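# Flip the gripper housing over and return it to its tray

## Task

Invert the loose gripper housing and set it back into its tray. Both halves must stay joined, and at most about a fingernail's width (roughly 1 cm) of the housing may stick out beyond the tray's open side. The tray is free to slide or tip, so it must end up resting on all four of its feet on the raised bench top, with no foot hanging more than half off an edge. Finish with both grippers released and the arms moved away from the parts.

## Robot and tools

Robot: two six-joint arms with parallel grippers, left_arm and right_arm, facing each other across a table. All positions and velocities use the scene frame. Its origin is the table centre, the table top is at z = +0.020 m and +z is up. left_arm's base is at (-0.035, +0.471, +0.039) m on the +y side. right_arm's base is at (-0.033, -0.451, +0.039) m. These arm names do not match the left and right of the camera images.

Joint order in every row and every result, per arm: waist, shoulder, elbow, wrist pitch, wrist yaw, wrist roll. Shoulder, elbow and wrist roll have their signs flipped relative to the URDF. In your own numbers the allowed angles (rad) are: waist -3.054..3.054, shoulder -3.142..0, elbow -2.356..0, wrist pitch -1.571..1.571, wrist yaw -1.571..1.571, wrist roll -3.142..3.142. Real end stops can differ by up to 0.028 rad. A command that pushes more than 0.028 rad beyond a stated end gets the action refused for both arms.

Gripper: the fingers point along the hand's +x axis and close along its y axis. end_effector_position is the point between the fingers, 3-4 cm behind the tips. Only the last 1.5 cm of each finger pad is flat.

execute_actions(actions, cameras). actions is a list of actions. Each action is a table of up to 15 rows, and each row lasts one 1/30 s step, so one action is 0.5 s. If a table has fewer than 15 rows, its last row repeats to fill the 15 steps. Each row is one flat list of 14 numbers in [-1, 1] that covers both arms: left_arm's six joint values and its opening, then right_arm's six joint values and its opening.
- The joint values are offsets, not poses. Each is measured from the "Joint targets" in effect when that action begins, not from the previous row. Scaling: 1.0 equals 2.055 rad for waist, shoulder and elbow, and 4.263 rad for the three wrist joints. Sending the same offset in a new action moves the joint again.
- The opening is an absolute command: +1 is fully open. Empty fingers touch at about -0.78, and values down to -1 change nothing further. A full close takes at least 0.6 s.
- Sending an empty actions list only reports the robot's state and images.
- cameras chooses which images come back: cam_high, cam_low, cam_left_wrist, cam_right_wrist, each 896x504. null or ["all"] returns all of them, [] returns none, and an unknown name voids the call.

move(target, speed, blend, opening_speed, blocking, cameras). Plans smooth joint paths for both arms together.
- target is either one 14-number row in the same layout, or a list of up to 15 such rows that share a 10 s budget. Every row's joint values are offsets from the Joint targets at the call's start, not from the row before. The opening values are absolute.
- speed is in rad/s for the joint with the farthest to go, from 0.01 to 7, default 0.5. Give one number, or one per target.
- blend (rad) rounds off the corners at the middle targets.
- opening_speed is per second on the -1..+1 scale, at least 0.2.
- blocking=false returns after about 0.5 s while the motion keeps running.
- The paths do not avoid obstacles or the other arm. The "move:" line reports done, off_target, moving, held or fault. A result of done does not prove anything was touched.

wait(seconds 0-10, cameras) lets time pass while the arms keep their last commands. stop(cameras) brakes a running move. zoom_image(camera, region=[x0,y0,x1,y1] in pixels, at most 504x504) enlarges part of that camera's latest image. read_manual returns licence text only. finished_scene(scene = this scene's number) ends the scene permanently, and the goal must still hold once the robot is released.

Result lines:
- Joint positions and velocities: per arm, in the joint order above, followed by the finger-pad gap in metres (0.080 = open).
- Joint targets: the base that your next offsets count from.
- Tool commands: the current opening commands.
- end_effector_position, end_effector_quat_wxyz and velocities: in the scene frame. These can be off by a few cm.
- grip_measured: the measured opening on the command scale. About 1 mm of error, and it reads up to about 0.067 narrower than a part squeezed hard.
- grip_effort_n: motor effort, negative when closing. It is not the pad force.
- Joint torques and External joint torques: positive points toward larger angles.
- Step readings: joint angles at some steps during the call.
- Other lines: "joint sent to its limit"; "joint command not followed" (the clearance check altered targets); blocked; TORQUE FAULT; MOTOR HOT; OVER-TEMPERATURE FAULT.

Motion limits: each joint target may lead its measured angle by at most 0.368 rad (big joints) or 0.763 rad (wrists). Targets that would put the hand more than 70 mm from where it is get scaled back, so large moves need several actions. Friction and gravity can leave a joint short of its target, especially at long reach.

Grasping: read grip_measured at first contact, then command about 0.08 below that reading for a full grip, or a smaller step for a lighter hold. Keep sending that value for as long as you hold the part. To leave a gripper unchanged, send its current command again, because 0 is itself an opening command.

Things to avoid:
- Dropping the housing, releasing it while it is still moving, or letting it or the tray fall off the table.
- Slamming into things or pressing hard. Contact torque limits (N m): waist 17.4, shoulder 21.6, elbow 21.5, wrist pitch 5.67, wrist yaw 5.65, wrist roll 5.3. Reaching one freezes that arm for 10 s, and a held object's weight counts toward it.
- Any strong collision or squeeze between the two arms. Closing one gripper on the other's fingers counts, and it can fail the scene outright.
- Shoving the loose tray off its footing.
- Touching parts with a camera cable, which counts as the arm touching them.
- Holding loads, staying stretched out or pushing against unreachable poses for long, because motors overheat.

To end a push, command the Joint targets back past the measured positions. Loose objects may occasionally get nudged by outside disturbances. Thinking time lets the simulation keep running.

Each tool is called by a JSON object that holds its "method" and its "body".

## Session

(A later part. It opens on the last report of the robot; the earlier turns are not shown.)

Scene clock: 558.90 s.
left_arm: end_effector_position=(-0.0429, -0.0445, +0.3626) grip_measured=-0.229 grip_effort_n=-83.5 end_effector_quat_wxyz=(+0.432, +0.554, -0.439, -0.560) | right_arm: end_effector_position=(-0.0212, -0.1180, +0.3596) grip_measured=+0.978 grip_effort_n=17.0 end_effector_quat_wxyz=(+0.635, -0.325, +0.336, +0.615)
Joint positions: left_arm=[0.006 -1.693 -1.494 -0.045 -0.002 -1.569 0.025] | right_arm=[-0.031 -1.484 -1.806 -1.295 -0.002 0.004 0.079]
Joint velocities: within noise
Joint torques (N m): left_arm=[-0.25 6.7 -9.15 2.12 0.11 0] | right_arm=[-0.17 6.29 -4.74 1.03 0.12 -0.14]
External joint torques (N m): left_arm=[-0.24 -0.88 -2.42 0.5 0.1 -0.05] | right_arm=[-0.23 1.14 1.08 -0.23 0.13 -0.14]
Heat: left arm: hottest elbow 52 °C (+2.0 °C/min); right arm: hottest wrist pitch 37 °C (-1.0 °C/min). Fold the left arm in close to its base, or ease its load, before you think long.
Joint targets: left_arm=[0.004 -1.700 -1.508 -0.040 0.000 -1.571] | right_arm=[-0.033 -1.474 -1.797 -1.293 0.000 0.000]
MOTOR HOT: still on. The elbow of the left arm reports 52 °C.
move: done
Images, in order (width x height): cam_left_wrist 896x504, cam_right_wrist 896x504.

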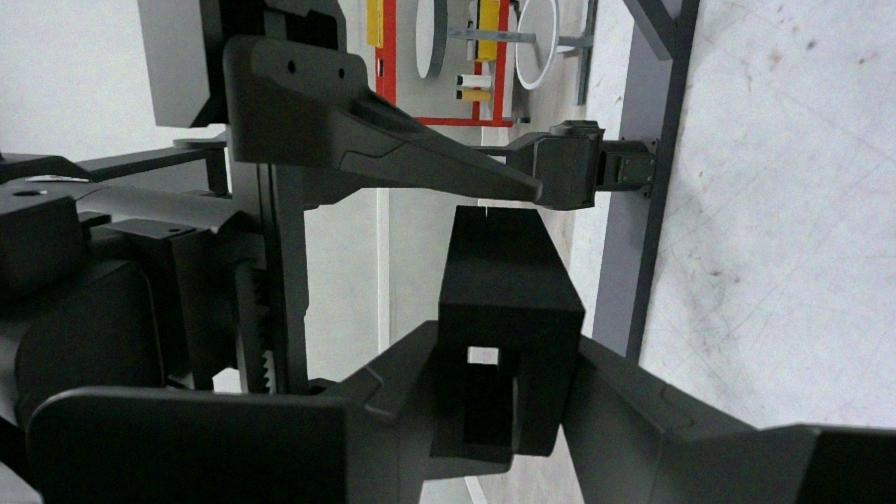

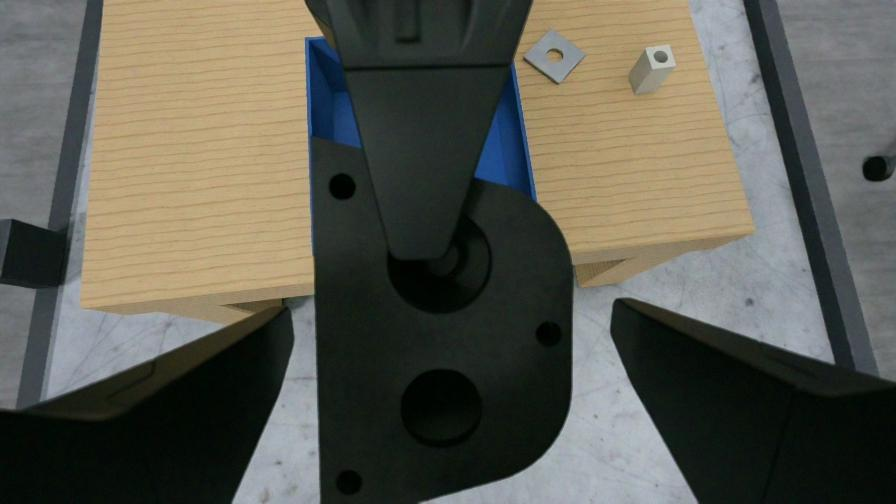

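{"method": "move", "body": {"target": [0,0,0,0,0,0,-0.32,0.0046,0,0,0,0,0,1], "speed": 0.1, "cameras": []}}

{"method": "move", "body": {"target": [0,0,0,0,0,0,-0.32,0,0,0,0,0,0,0.42], "opening_speed": 0.3, "cameras": ["cam_right_wrist","cam_left_wrist"]}}

Scene clock: 565.23 s.
left_arm: end_effector_position=(-0.0429, -0.0445, +0.3626) grip_measured=-0.229 grip_effort_n=-83.5 end_effector_quat_wxyz=(+0.432, +0.554, -0.439, -0.560) | right_arm: end_effector_position=(-0.0223, -0.1180, +0.3595) grip_measured=+0.978 grip_effort_n=17.0 end_effector_quat_wxyz=(+0.634, -0.326, +0.336, +0.616)
Joint positions: left_arm=[0.006 -1.693 -1.494 -0.045 -0.002 -1.57 0.025] | right_arm=[-0.027 -1.484 -1.805 -1.295 -0.002 0.004 0.079]
Joint velocities: within noise
Joint torques (N m): left_arm=[-0.27 6.69 -9.18 2.12 0.1 0] | right_arm=[0.51 6.37 -4.79 1.05 0.13 -0.15]
External joint torques (N m): left_arm=[-0.16 -1.19 -2.25 0.45 0.08 -0.05] | right_arm=[0.47 1.19 1.04 -0.19 0.14 -0.15]
Heat: left arm: hottest elbow 52 °C (+2.0 °C/min); right arm: hottest wrist pitch 37 °C (-1.0 °C/min). Fold the left arm in close to its base, or ease its load, before you think long.
Joint targets: left_arm=[0.004 -1.700 -1.508 -0.040 0.000 -1.571] | right_arm=[-0.024 -1.474 -1.797 -1.293 0.000 0.000]
MOTOR HOT: still on. The elbow of the left arm reports 52 °C.
move: done
No camera images: "cameras" was empty.

Scene clock: 567.43 s.
left_arm: end_effector_position=(-0.0429, -0.0445, +0.3626) grip_measured=-0.229 grip_effort_n=-83.5 end_effector_quat_wxyz=(+0.432, +0.554, -0.439, -0.560) | right_arm: end_effector_position=(-0.0224, -0.1181, +0.3596) grip_measured=+0.424 grip_effort_n=-16.0 end_effector_quat_wxyz=(+0.634, -0.326, +0.335, +0.616)
Joint positions: left_arm=[0.006 -1.693 -1.494 -0.045 -0.002 -1.57 0.025] | right_arm=[-0.027 -1.483 -1.805 -1.295 -0.002 0.004 0.054]
Joint velocities: within noise
Joint torques (N m): left_arm=[-0.29 6.72 -9.19 2.13 0.11 0] | right_arm=[0.32 6.31 -4.67 1.06 0.14 -0.11]
External joint torques (N m): left_arm=[-0.28 -1.01 -2.34 0.48 0.1 -0.05] | right_arm=[0.29 1.16 1.15 -0.19 0.14 -0.11]
Heat: left arm: hottest elbow 52 °C (+2.0 °C/min); right arm: hottest wrist pitch 37 °C (-1.0 °C/min). Fold the left arm in close to its base, or ease its load, before you think long.
Joint targets: left_arm=[0.004 -1.700 -1.508 -0.040 0.000 -1.571] | right_arm=[-0.024 -1.474 -1.797 -1.293 0.000 0.000]
MOTOR HOT: still on. The elbow of the left arm reports 52 °C.
move: done
Images, in order (width x height): cam_left_wrist 896x504, cam_right_wrist 896x504.

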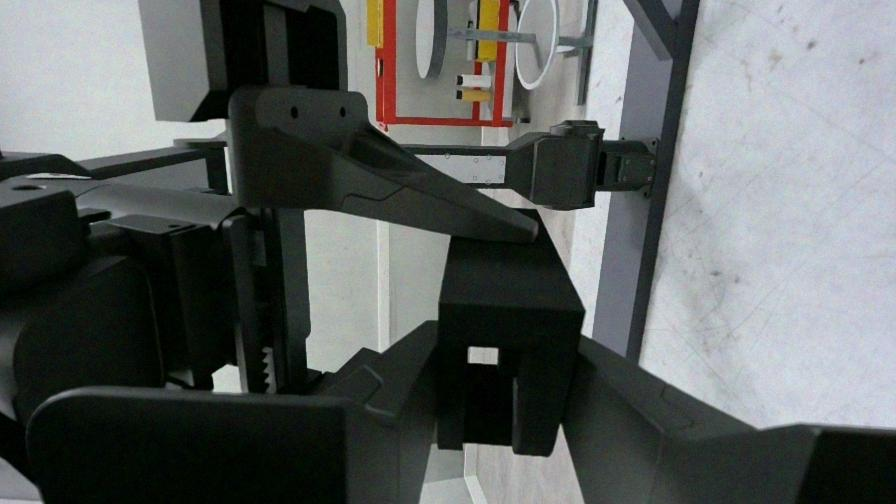

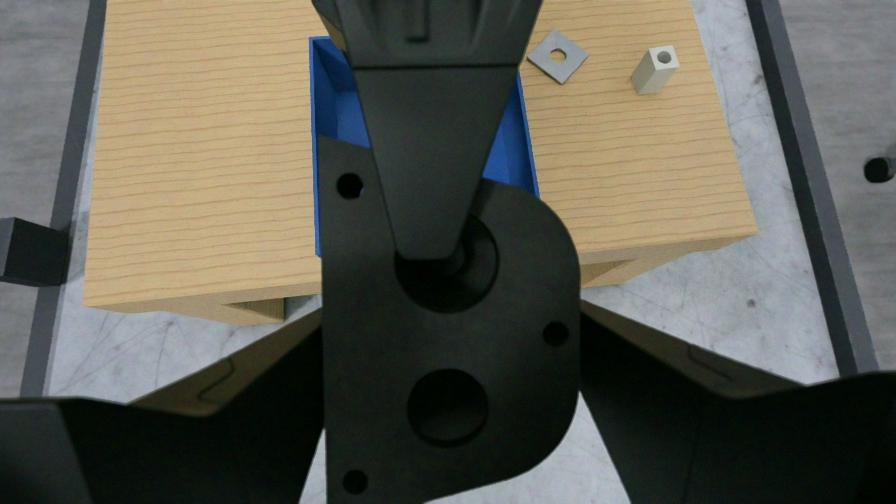

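{"method": "move", "body": {"target": [0,0,0,0,0,0,-0.32,0.001,0,0,0,0,0,0.2], "opening_speed": 0.25, "cameras": ["cam_right_wrist","cam_left_wrist"]}}

Scene clock: 571.57 s.
left_arm: end_effector_position=(-0.0429, -0.0445, +0.3626) grip_measured=-0.229 grip_effort_n=-83.5 end_effector_quat_wxyz=(+0.432, +0.554, -0.439, -0.560) | right_arm: end_effector_position=(-0.0233, -0.1181, +0.3598) grip_measured=+0.319 grip_effort_n=-83.5 end_effector_quat_wxyz=(+0.633, -0.326, +0.335, +0.617)
Joint positions: left_arm=[0.006 -1.693 -1.494 -0.045 -0.002 -1.57 0.025] | right_arm=[-0.024 -1.483 -1.805 -1.295 -0.002 0.002 0.049]
Joint velocities: within noise
Joint torques (N m): left_arm=[-0.26 6.69 -9.19 2.12 0.1 0.02] | right_arm=[0.32 6.23 -4.75 1.02 0.1 -0.09]
External joint torques (N m): left_arm=[-0.17 -1.15 -2.24 0.43 0.08 -0.03] | right_arm=[0.3 1.08 1.07 -0.23 0.11 -0.08]
Heat: left arm: hottest elbow 52 °C (+2.0 °C/min); right arm: hottest wrist pitch 37 °C (-1.0 °C/min). Fold the left arm in close to its base, or ease its load, before you think long.
Joint targets: left_arm=[0.004 -1.700 -1.508 -0.040 0.000 -1.571] | right_arm=[-0.022 -1.474 -1.797 -1.293 0.000 0.000]
MOTOR HOT: still on. The elbow of the left arm reports 52 °C.
move: done
Images, in order (width x height): cam_left_wrist 896x504, cam_right_wrist 896x504.

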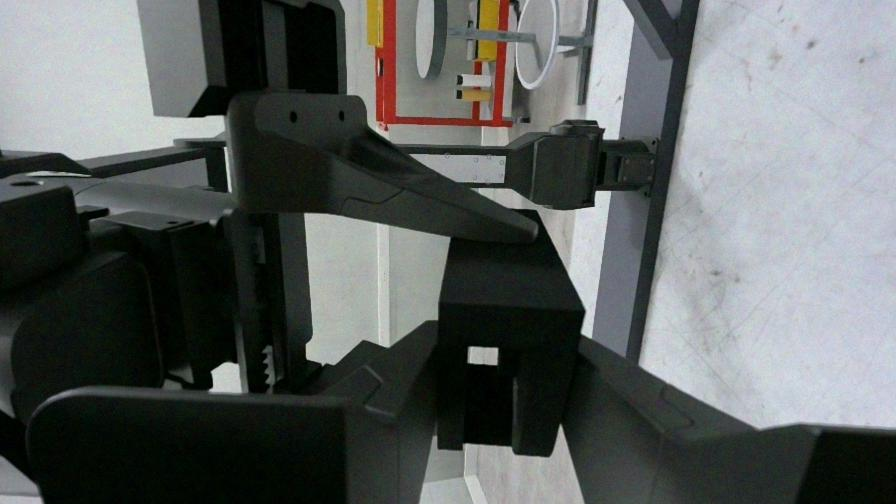

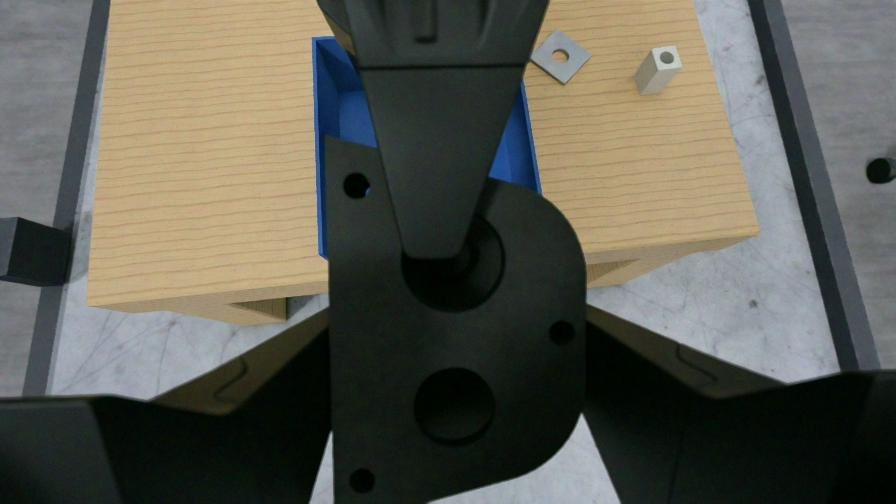

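{"method": "move", "body": {"target": [0,0,0,0,0,0,0.5,0,0,0,0,0,0,0.22], "opening_speed": 0.3, "cameras": ["cam_right_wrist","cam_left_wrist"]}}

{"method": "move", "body": {"target": [[0,0.072,0.0599,-0.0075,0,0,0.5,0,0,0,0,0,0,0.22],[0.0122,0.1397,0.1328,-0.0056,0,0,0.5,0,0,0,0,0,0,0.22],[-0.2097,0.3431,0.0998,-0.1926,0,0.3685,0.5,0,0,0,0,0,0,0.22]], "speed": [0.15,0.4,0.7]}}

{"method": "zoom_image", "body": {"camera": "cam_low", "region": [400, 120, 490, 200]}}

Scene clock: 582.27 s.
left_arm: end_effector_position=(-0.0429, -0.0445, +0.3626) grip_measured=+0.497 grip_effort_n=15.1 end_effector_quat_wxyz=(+0.432, +0.554, -0.440, -0.560) | right_arm: end_effector_position=(-0.0233, -0.1179, +0.3597) grip_measured=+0.319 grip_effort_n=-83.5 end_effector_quat_wxyz=(+0.633, -0.326, +0.335, +0.617)
Joint positions: left_arm=[0.006 -1.693 -1.494 -0.045 -0.002 -1.57 0.057] | right_arm=[-0.024 -1.483 -1.804 -1.294 -0.002 0.002 0.049]
Joint velocities: within noise
Joint torques (N m): left_arm=[-0.26 6.7 -9.15 2.12 0.11 0.03] | right_arm=[0.17 6.18 -4.88 0.97 0.12 -0.09]
External joint torques (N m): left_arm=[-0.24 -0.96 -2.37 0.49 0.09 -0.02] | right_arm=[0.17 1.1 0.93 -0.3 0.12 -0.09]
Heat: left arm: hottest elbow 52 °C (+1.0 °C/min); right arm: hottest wrist pitch 37 °C (+0.0 °C/min). Fold the left arm in close to its base, or ease its load, before you think long.
Joint targets: left_arm=[0.004 -1.700 -1.508 -0.040 0.000 -1.571] | right_arm=[-0.022 -1.474 -1.797 -1.293 0.000 0.000]
MOTOR HOT: still on. The elbow of the left arm reports 52 °C.
move: done
Images, in order (width x height): cam_left_wrist 896x504, cam_right_wrist 896x504.

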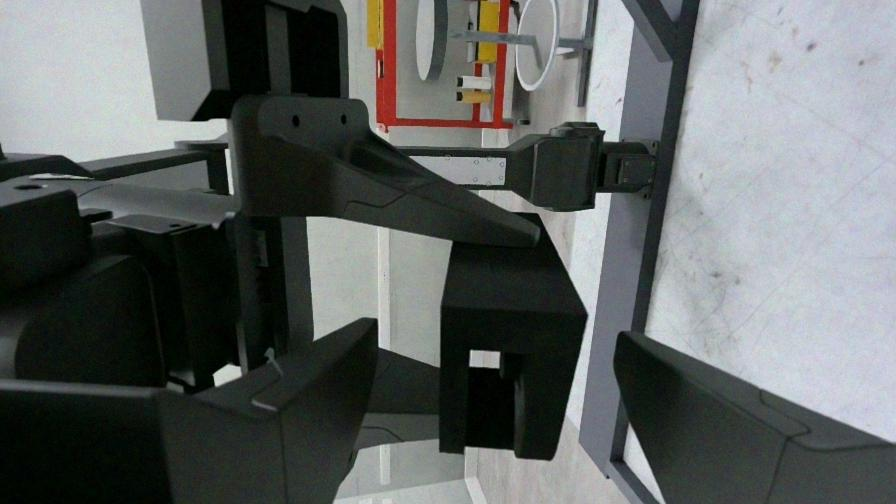

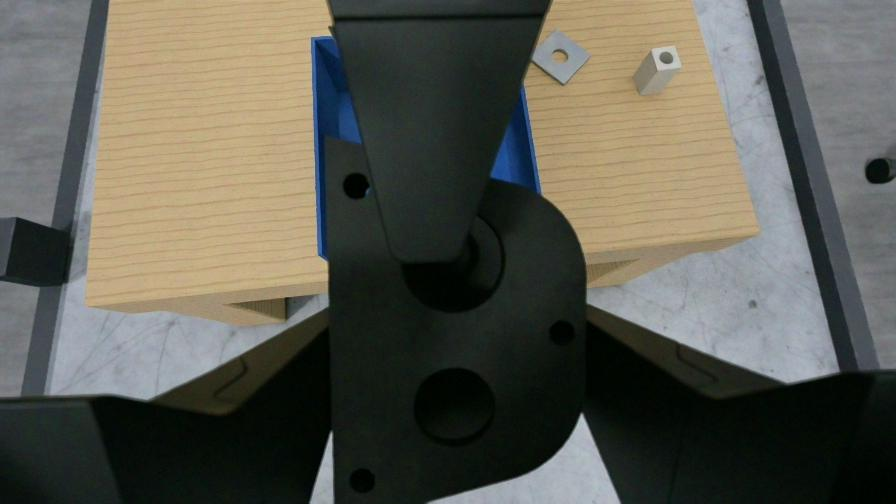

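Scene clock: 586.57 s.
left_arm: end_effector_position=(-0.1549, +0.2195, +0.3744) grip_measured=+0.498 grip_effort_n=14.2 end_effector_quat_wxyz=(+0.512, +0.239, +0.149, -0.811) | right_arm: end_effector_position=(-0.0233, -0.1179, +0.3595) grip_measured=+0.319 grip_effort_n=-83.5 end_effector_quat_wxyz=(+0.633, -0.326, +0.335, +0.617)
Joint positions: left_arm=[-0.423 -1.002 -1.291 -0.861 -0.002 -0.002 0.057] | right_arm=[-0.024 -1.483 -1.804 -1.294 -0.002 0.002 0.049]
Joint velocities: within noise
Joint torques (N m): left_arm=[-0.36 2.64 -8.01 1.65 0.08 0.06] | right_arm=[0.32 6.25 -4.85 0.93 0.13 -0.05]
External joint torques (N m): left_arm=[-0.36 0.54 -1.94 0.08 0.08 0.06] | right_arm=[0.27 1.1 0.9 -0.28 0.14 -0.05]
Heat: left arm: hottest elbow 52 °C (+1.0 °C/min); right arm: hottest wrist pitch 37 °C (+0.0 °C/min). Fold the left arm in close to its base, or ease its load, before you think long.
Joint targets: left_arm=[-0.426 -0.995 -1.303 -0.861 0.000 0.000] | right_arm=[-0.022 -1.474 -1.797 -1.293 0.000 0.000]
MOTOR HOT: still on. The elbow of the left arm reports 52 °C.
move: done

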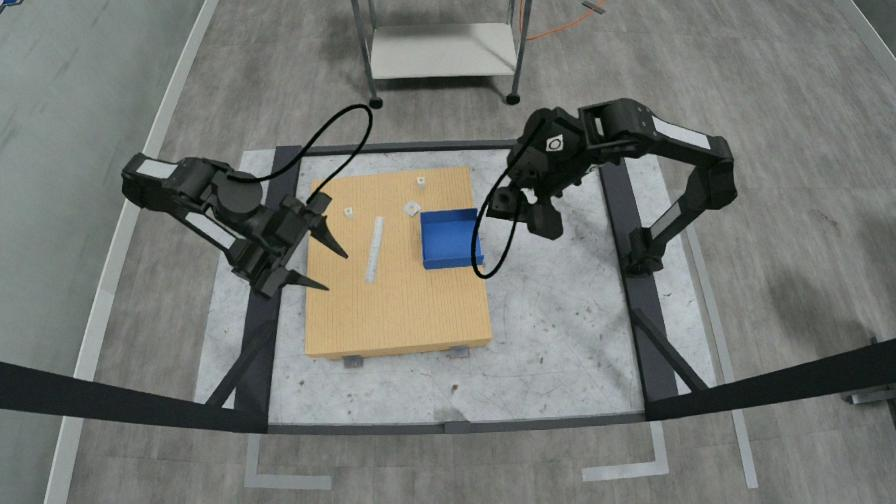

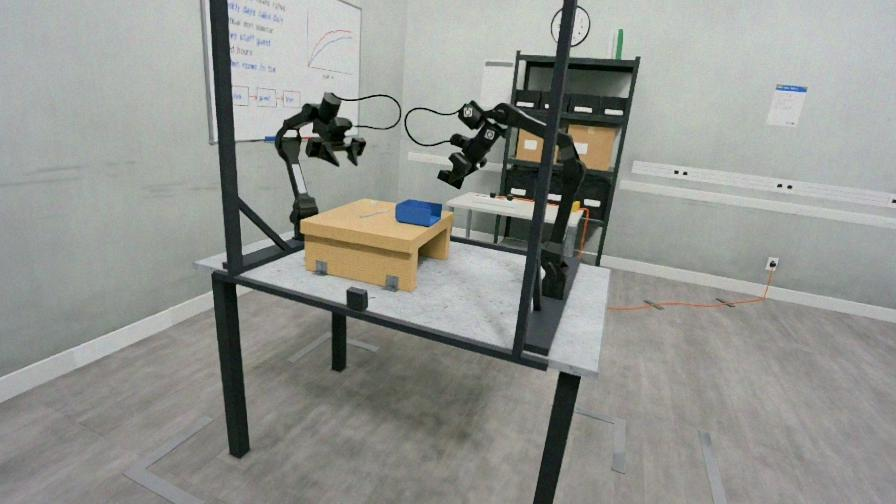

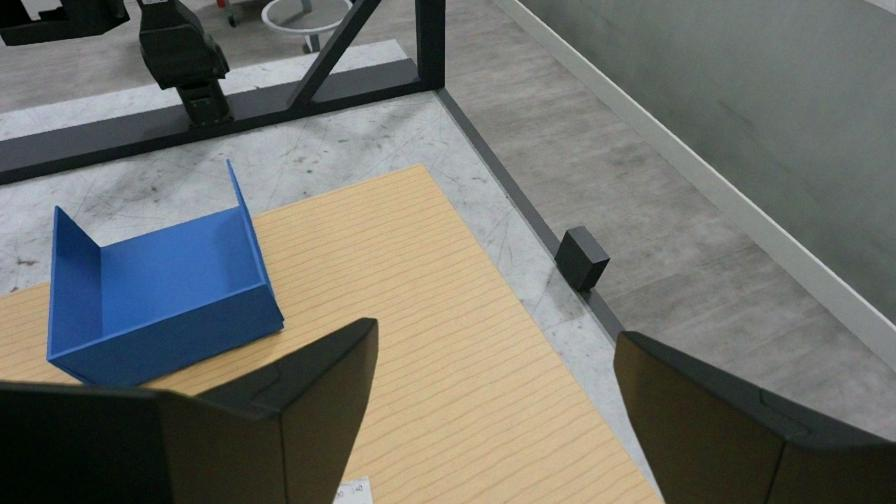

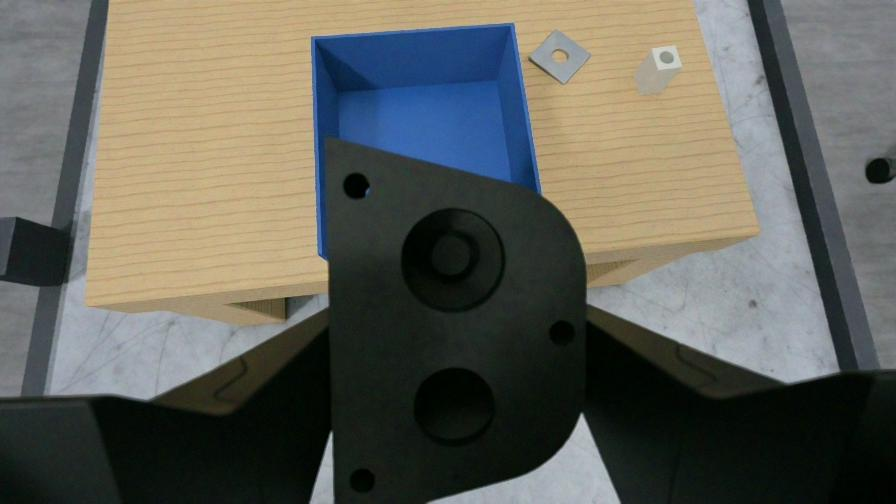

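Scaled by 5.600 from the camera's 896x504 image, which has a finer 1280x720 frame.

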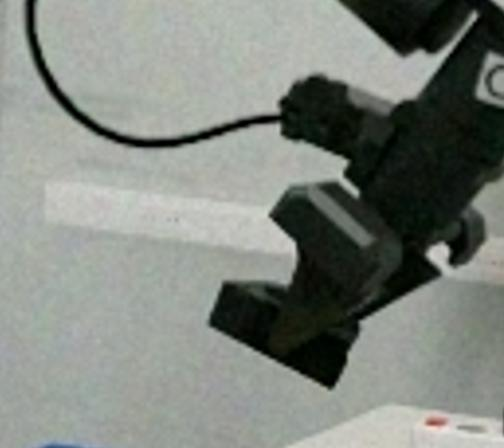

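{"method": "move", "body": {"target": [0,0,0,0,0,0,0.5,0.0041,-0.2444,-0.2114,-0.0427,0,0,0.22], "speed": 0.3}}

{"method": "zoom_image", "body": {"camera": "cam_low", "region": [380, 130, 480, 240]}}

Scene clock: 608.53 s.
left_arm: end_effector_position=(-0.1549, +0.2195, +0.3744) grip_measured=+0.498 grip_effort_n=14.2 end_effector_quat_wxyz=(+0.512, +0.239, +0.149, -0.811) | right_arm: end_effector_position=(-0.0242, -0.0325, +0.3016) grip_measured=+0.319 grip_effort_n=-83.5 end_effector_quat_wxyz=(+0.585, -0.400, +0.409, +0.575)
Joint positions: left_arm=[-0.423 -1.002 -1.291 -0.861 -0.002 -0.002 0.057] | right_arm=[-0.016 -1.965 -2.221 -1.474 -0.002 0.002 0.049]
Joint velocities: within noise
Joint torques (N m): left_arm=[-0.35 2.64 -8.02 1.66 0.09 0.06] | right_arm=[0.37 7.57 -6.65 0.51 0.11 -0.1]
External joint torques (N m): left_arm=[-0.34 0.65 -1.99 0.08 0.09 0.06] | right_arm=[0.33 -1.17 -0.96 -0.39 0.12 -0.1]
Heat: left arm: hottest elbow 49 °C (-2.0 °C/min); right arm: hottest wrist pitch 37 °C (+0.0 °C/min). Fold the left arm in close to its base, or ease its load, before you think long.
Joint targets: left_arm=[-0.426 -0.995 -1.303 -0.861 0.000 0.000] | right_arm=[-0.013 -1.976 -2.231 -1.475 0.000 0.000]
MOTOR HOT: still on. The elbow of the left arm reports 49 °C.
move: done

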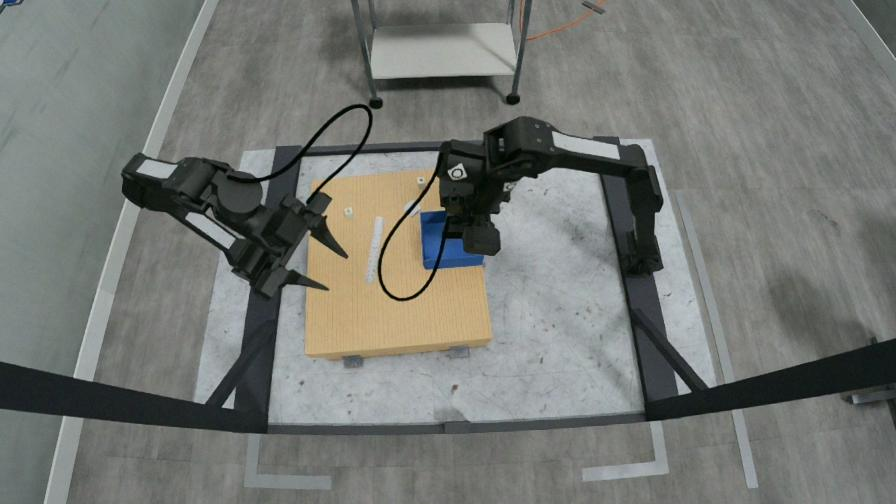

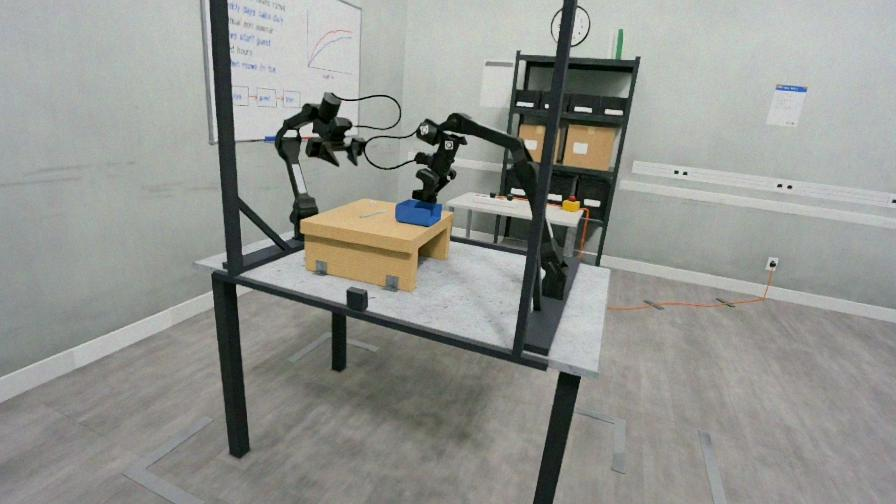

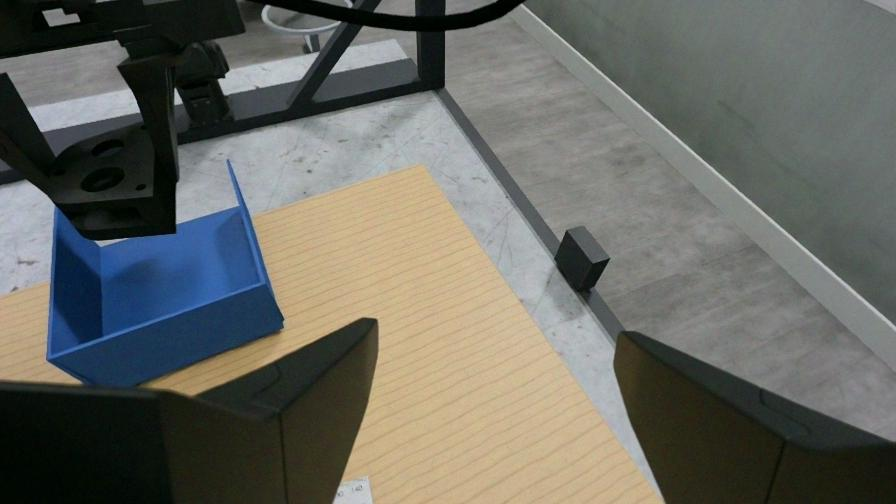

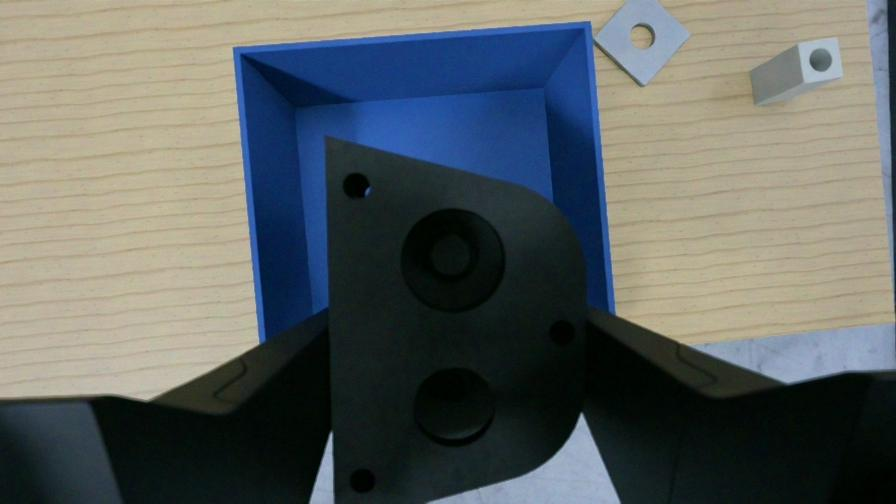

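Scaled by 4.582 from the camera's 896x504 image, which has a finer 1280x720 frame.

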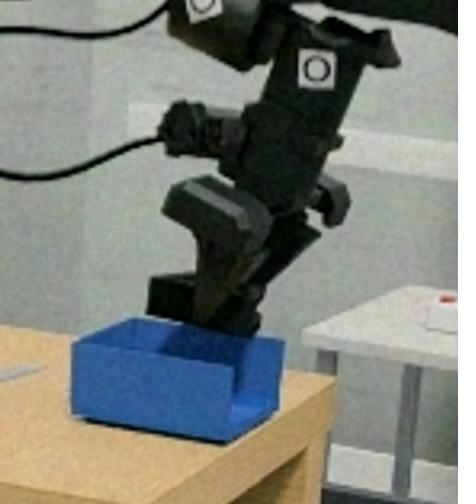

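{"method": "move", "body": {"target": [0,0,0,0,0,0,0.5,0.0015,-0.0175,0.0628,0.0387,0,0,0.22], "speed": 0.12}}

{"method": "zoom_image", "body": {"camera": "cam_left_wrist", "region": [0, 40, 300, 400]}}

{"method": "zoom_image", "body": {"camera": "cam_low", "region": [380, 130, 480, 240]}}

Scene clock: 623.90 s.
left_arm: end_effector_position=(-0.1549, +0.2195, +0.3744) grip_measured=+0.498 grip_effort_n=14.2 end_effector_quat_wxyz=(+0.512, +0.239, +0.149, -0.811) | right_arm: end_effector_position=(-0.0250, -0.0058, +0.2657) grip_measured=+0.319 grip_effort_n=-83.5 end_effector_quat_wxyz=(+0.587, -0.396, +0.403, +0.579)
Joint positions: left_arm=[-0.423 -1.002 -1.291 -0.861 -0.002 -0.002 0.057] | right_arm=[-0.013 -2 -2.11 -1.313 -0.002 0.002 0.049]
Joint velocities: within noise
Joint torques (N m): left_arm=[-0.39 2.65 -8.02 1.66 0.09 0.07] | right_arm=[0.38 8.02 -5.09 0.76 0.12 -0.08]
External joint torques (N m): left_arm=[-0.41 0.7 -2.04 0.1 0.09 0.07] | right_arm=[0.41 -1.13 0.87 -0.17 0.12 -0.08]
Heat: left arm: hottest elbow 47 °C (-5.0 °C/min); right arm: hottest wrist pitch 36 °C (-1.0 °C/min).
Joint targets: left_arm=[-0.426 -0.995 -1.303 -0.861 0.000 0.000] | right_arm=[-0.010 -2.012 -2.102 -1.310 0.000 0.000]
MOTOR HOT: cleared for the motors of the left arm.
move: done

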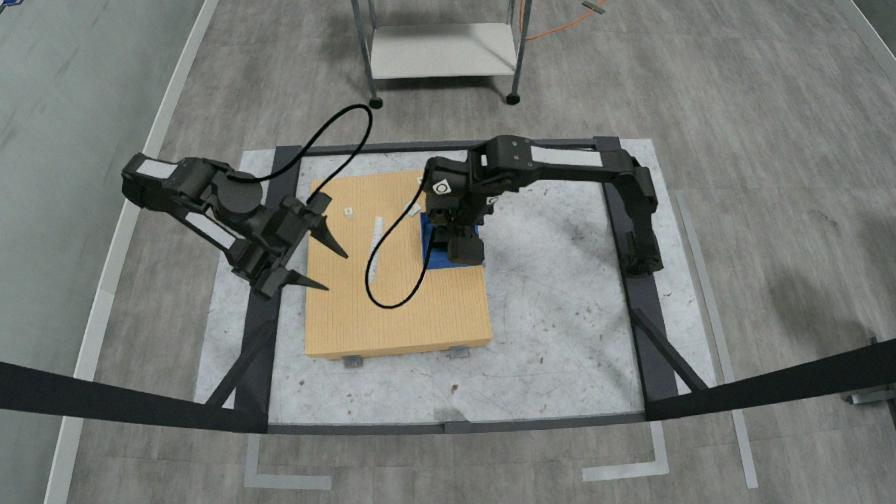

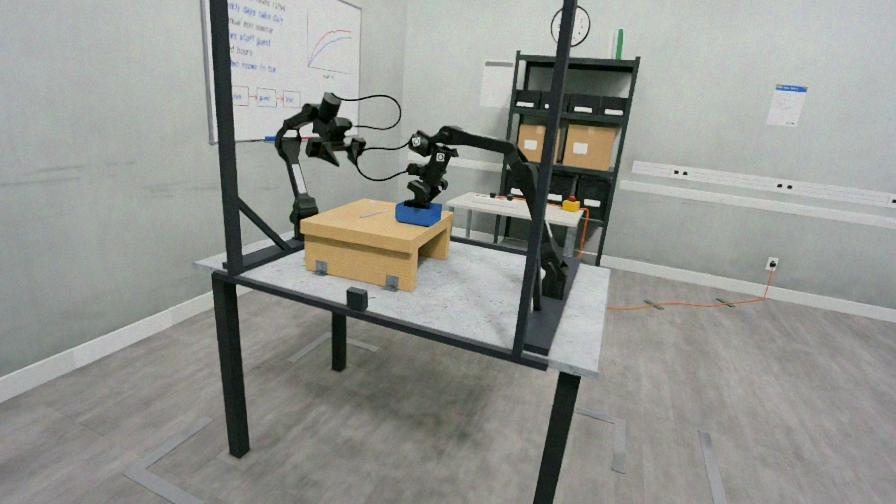

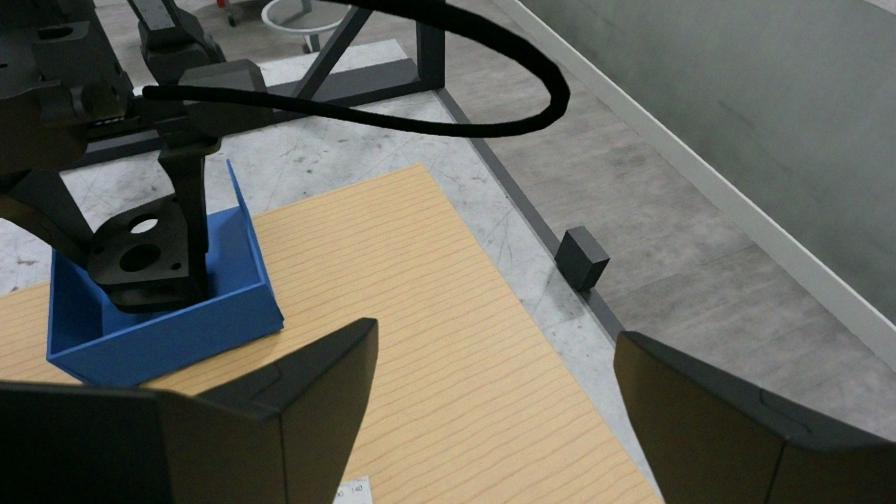

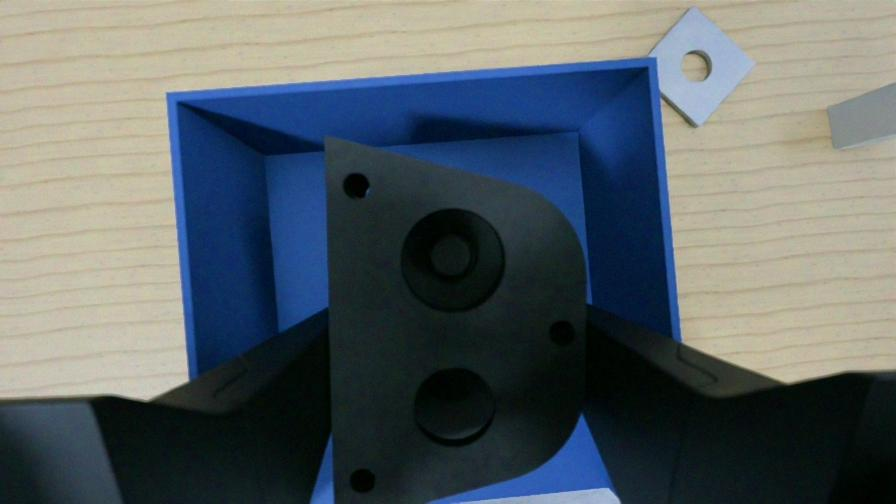

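Scaled by 1.400 from the camera's 896x504 image, which has a finer 1280x720 frame.

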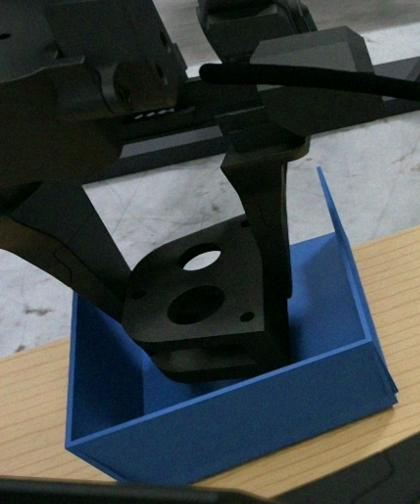

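Scaled by 4.582 from the camera's 896x504 image, which has a finer 1280x720 frame.

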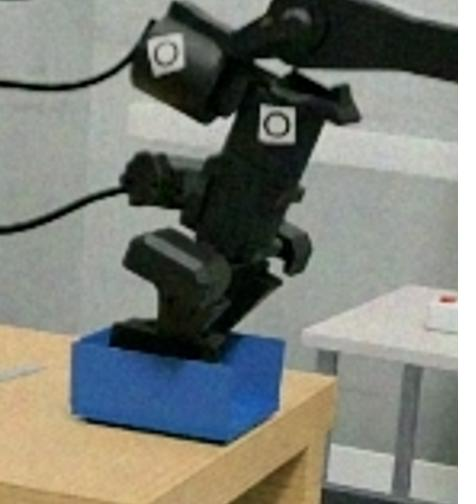

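{"method": "move", "body": {"target": [0,0,0,0,0,0,0.5,0.0044,0.02,0.0741,0.0261,0,0,0.22], "speed": 0.08}}

{"method": "zoom_image", "body": {"camera": "cam_left_wrist", "region": [0, 100, 300, 400]}}

Scene clock: 636.77 s.
left_arm: end_effector_position=(-0.1549, +0.2196, +0.3744) grip_measured=+0.498 grip_effort_n=14.2 end_effector_quat_wxyz=(+0.512, +0.239, +0.149, -0.811) | right_arm: end_effector_position=(-0.0274, -0.0045, +0.2436) grip_measured=+0.319 grip_effort_n=-83.5 end_effector_quat_wxyz=(+0.587, -0.396, +0.401, +0.582)
Joint positions: left_arm=[-0.423 -1.002 -1.291 -0.861 -0.002 -0.002 0.057] | right_arm=[-0.008 -1.967 -1.969 -1.199 -0.002 0.002 0.049]
Joint velocities: within noise
Joint torques (N m): left_arm=[-0.36 2.66 -8.02 1.65 0.08 0.07] | right_arm=[0.62 8.93 -3.92 0.63 0.13 -0.11]
External joint torques (N m): left_arm=[-0.33 0.67 -1.98 0.08 0.07 0.08] | right_arm=[0.58 -0.28 2.28 -0.32 0.14 -0.11]
Heat: left arm: hottest elbow 47 °C (-5.0 °C/min); right arm: hottest wrist pitch 36 °C (-1.0 °C/min).
Joint targets: left_arm=[-0.427 -0.995 -1.303 -0.861 0.000 0.000] | right_arm=[-0.001 -1.971 -1.950 -1.198 0.000 0.000]
move: done

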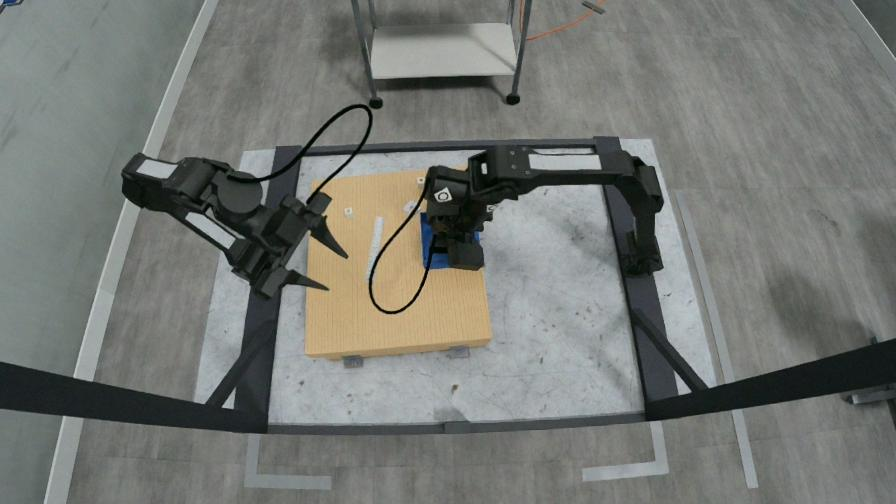

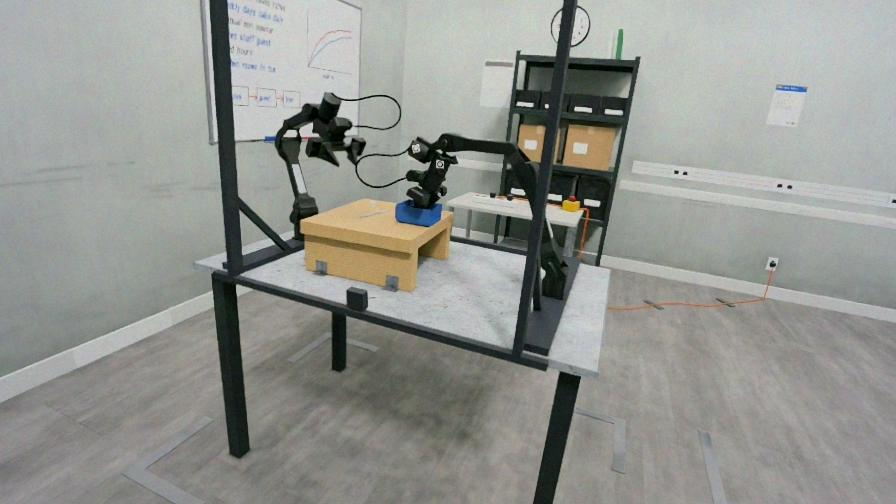

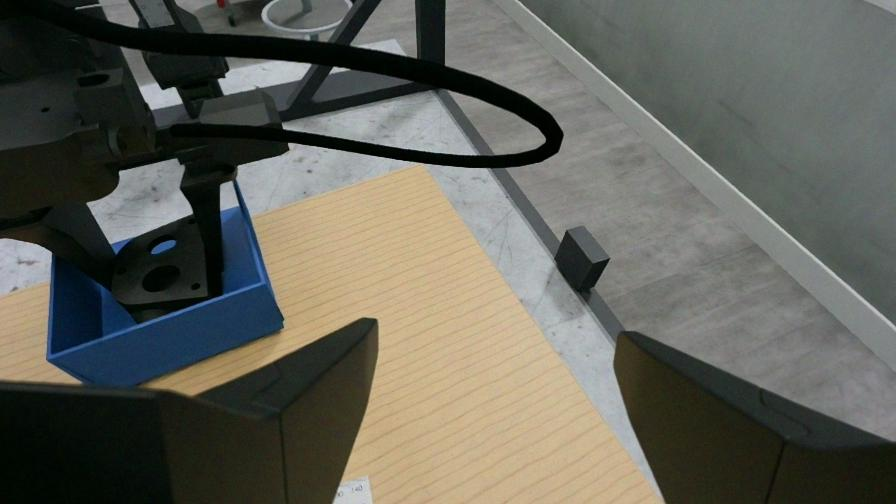

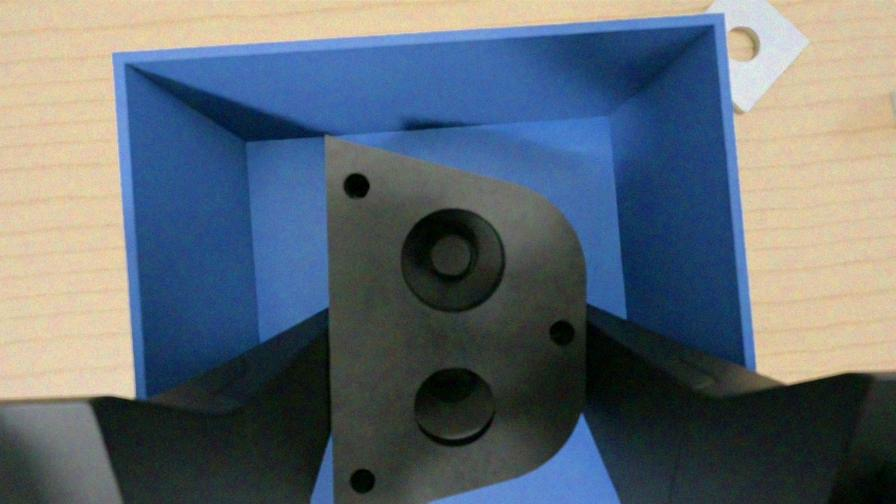

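Scaled by 1.680 from the camera's 896x504 image, which has a finer 1280x720 frame.

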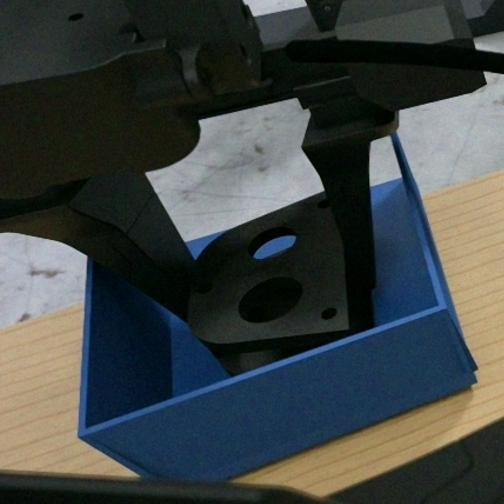

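{"method": "move", "body": {"target": [0,0,0,0,0,0,0.5,0,0,0.0049,0,0,0,0.22], "speed": 0.05, "cameras": ["cam_right_wrist"]}}

Scene clock: 641.43 s.
left_arm: end_effector_position=(-0.1549, +0.2196, +0.3744) grip_measured=+0.498 grip_effort_n=14.2 end_effector_quat_wxyz=(+0.512, +0.239, +0.149, -0.811) | right_arm: end_effector_position=(-0.0274, -0.0047, +0.2432) grip_measured=+0.319 grip_effort_n=-83.5 end_effector_quat_wxyz=(+0.587, -0.395, +0.400, +0.582)
Joint positions: left_arm=[-0.423 -1.002 -1.291 -0.861 -0.002 -0.002 0.057] | right_arm=[-0.008 -1.964 -1.963 -1.194 -0.002 0.002 0.049]
Joint velocities: within noise
Joint torques (N m): left_arm=[-0.35 2.66 -8.02 1.66 0.08 0.07] | right_arm=[0.78 8.47 -3.58 0.22 0.11 -0.09]
External joint torques (N m): left_arm=[-0.33 0.73 -2.08 0.11 0.08 0.07] | right_arm=[0.83 -0.65 2.59 -0.72 0.11 -0.09]
Heat: left arm: hottest elbow 47 °C (-5.0 °C/min); right arm: hottest wrist pitch 36 °C (-1.0 °C/min).
Joint targets: left_arm=[-0.427 -0.995 -1.303 -0.861 0.000 0.000] | right_arm=[-0.001 -1.971 -1.940 -1.198 0.000 0.000]
move: done
Images, in order (width x height): cam_right_wrist 896x504.

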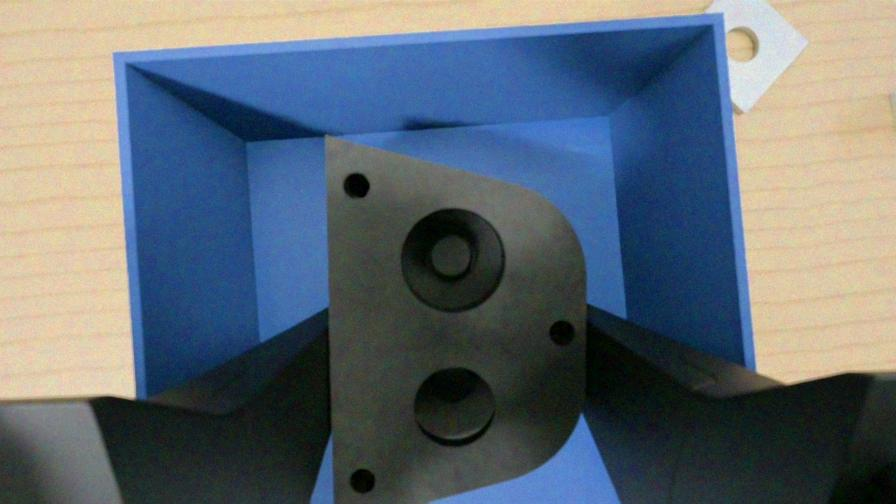

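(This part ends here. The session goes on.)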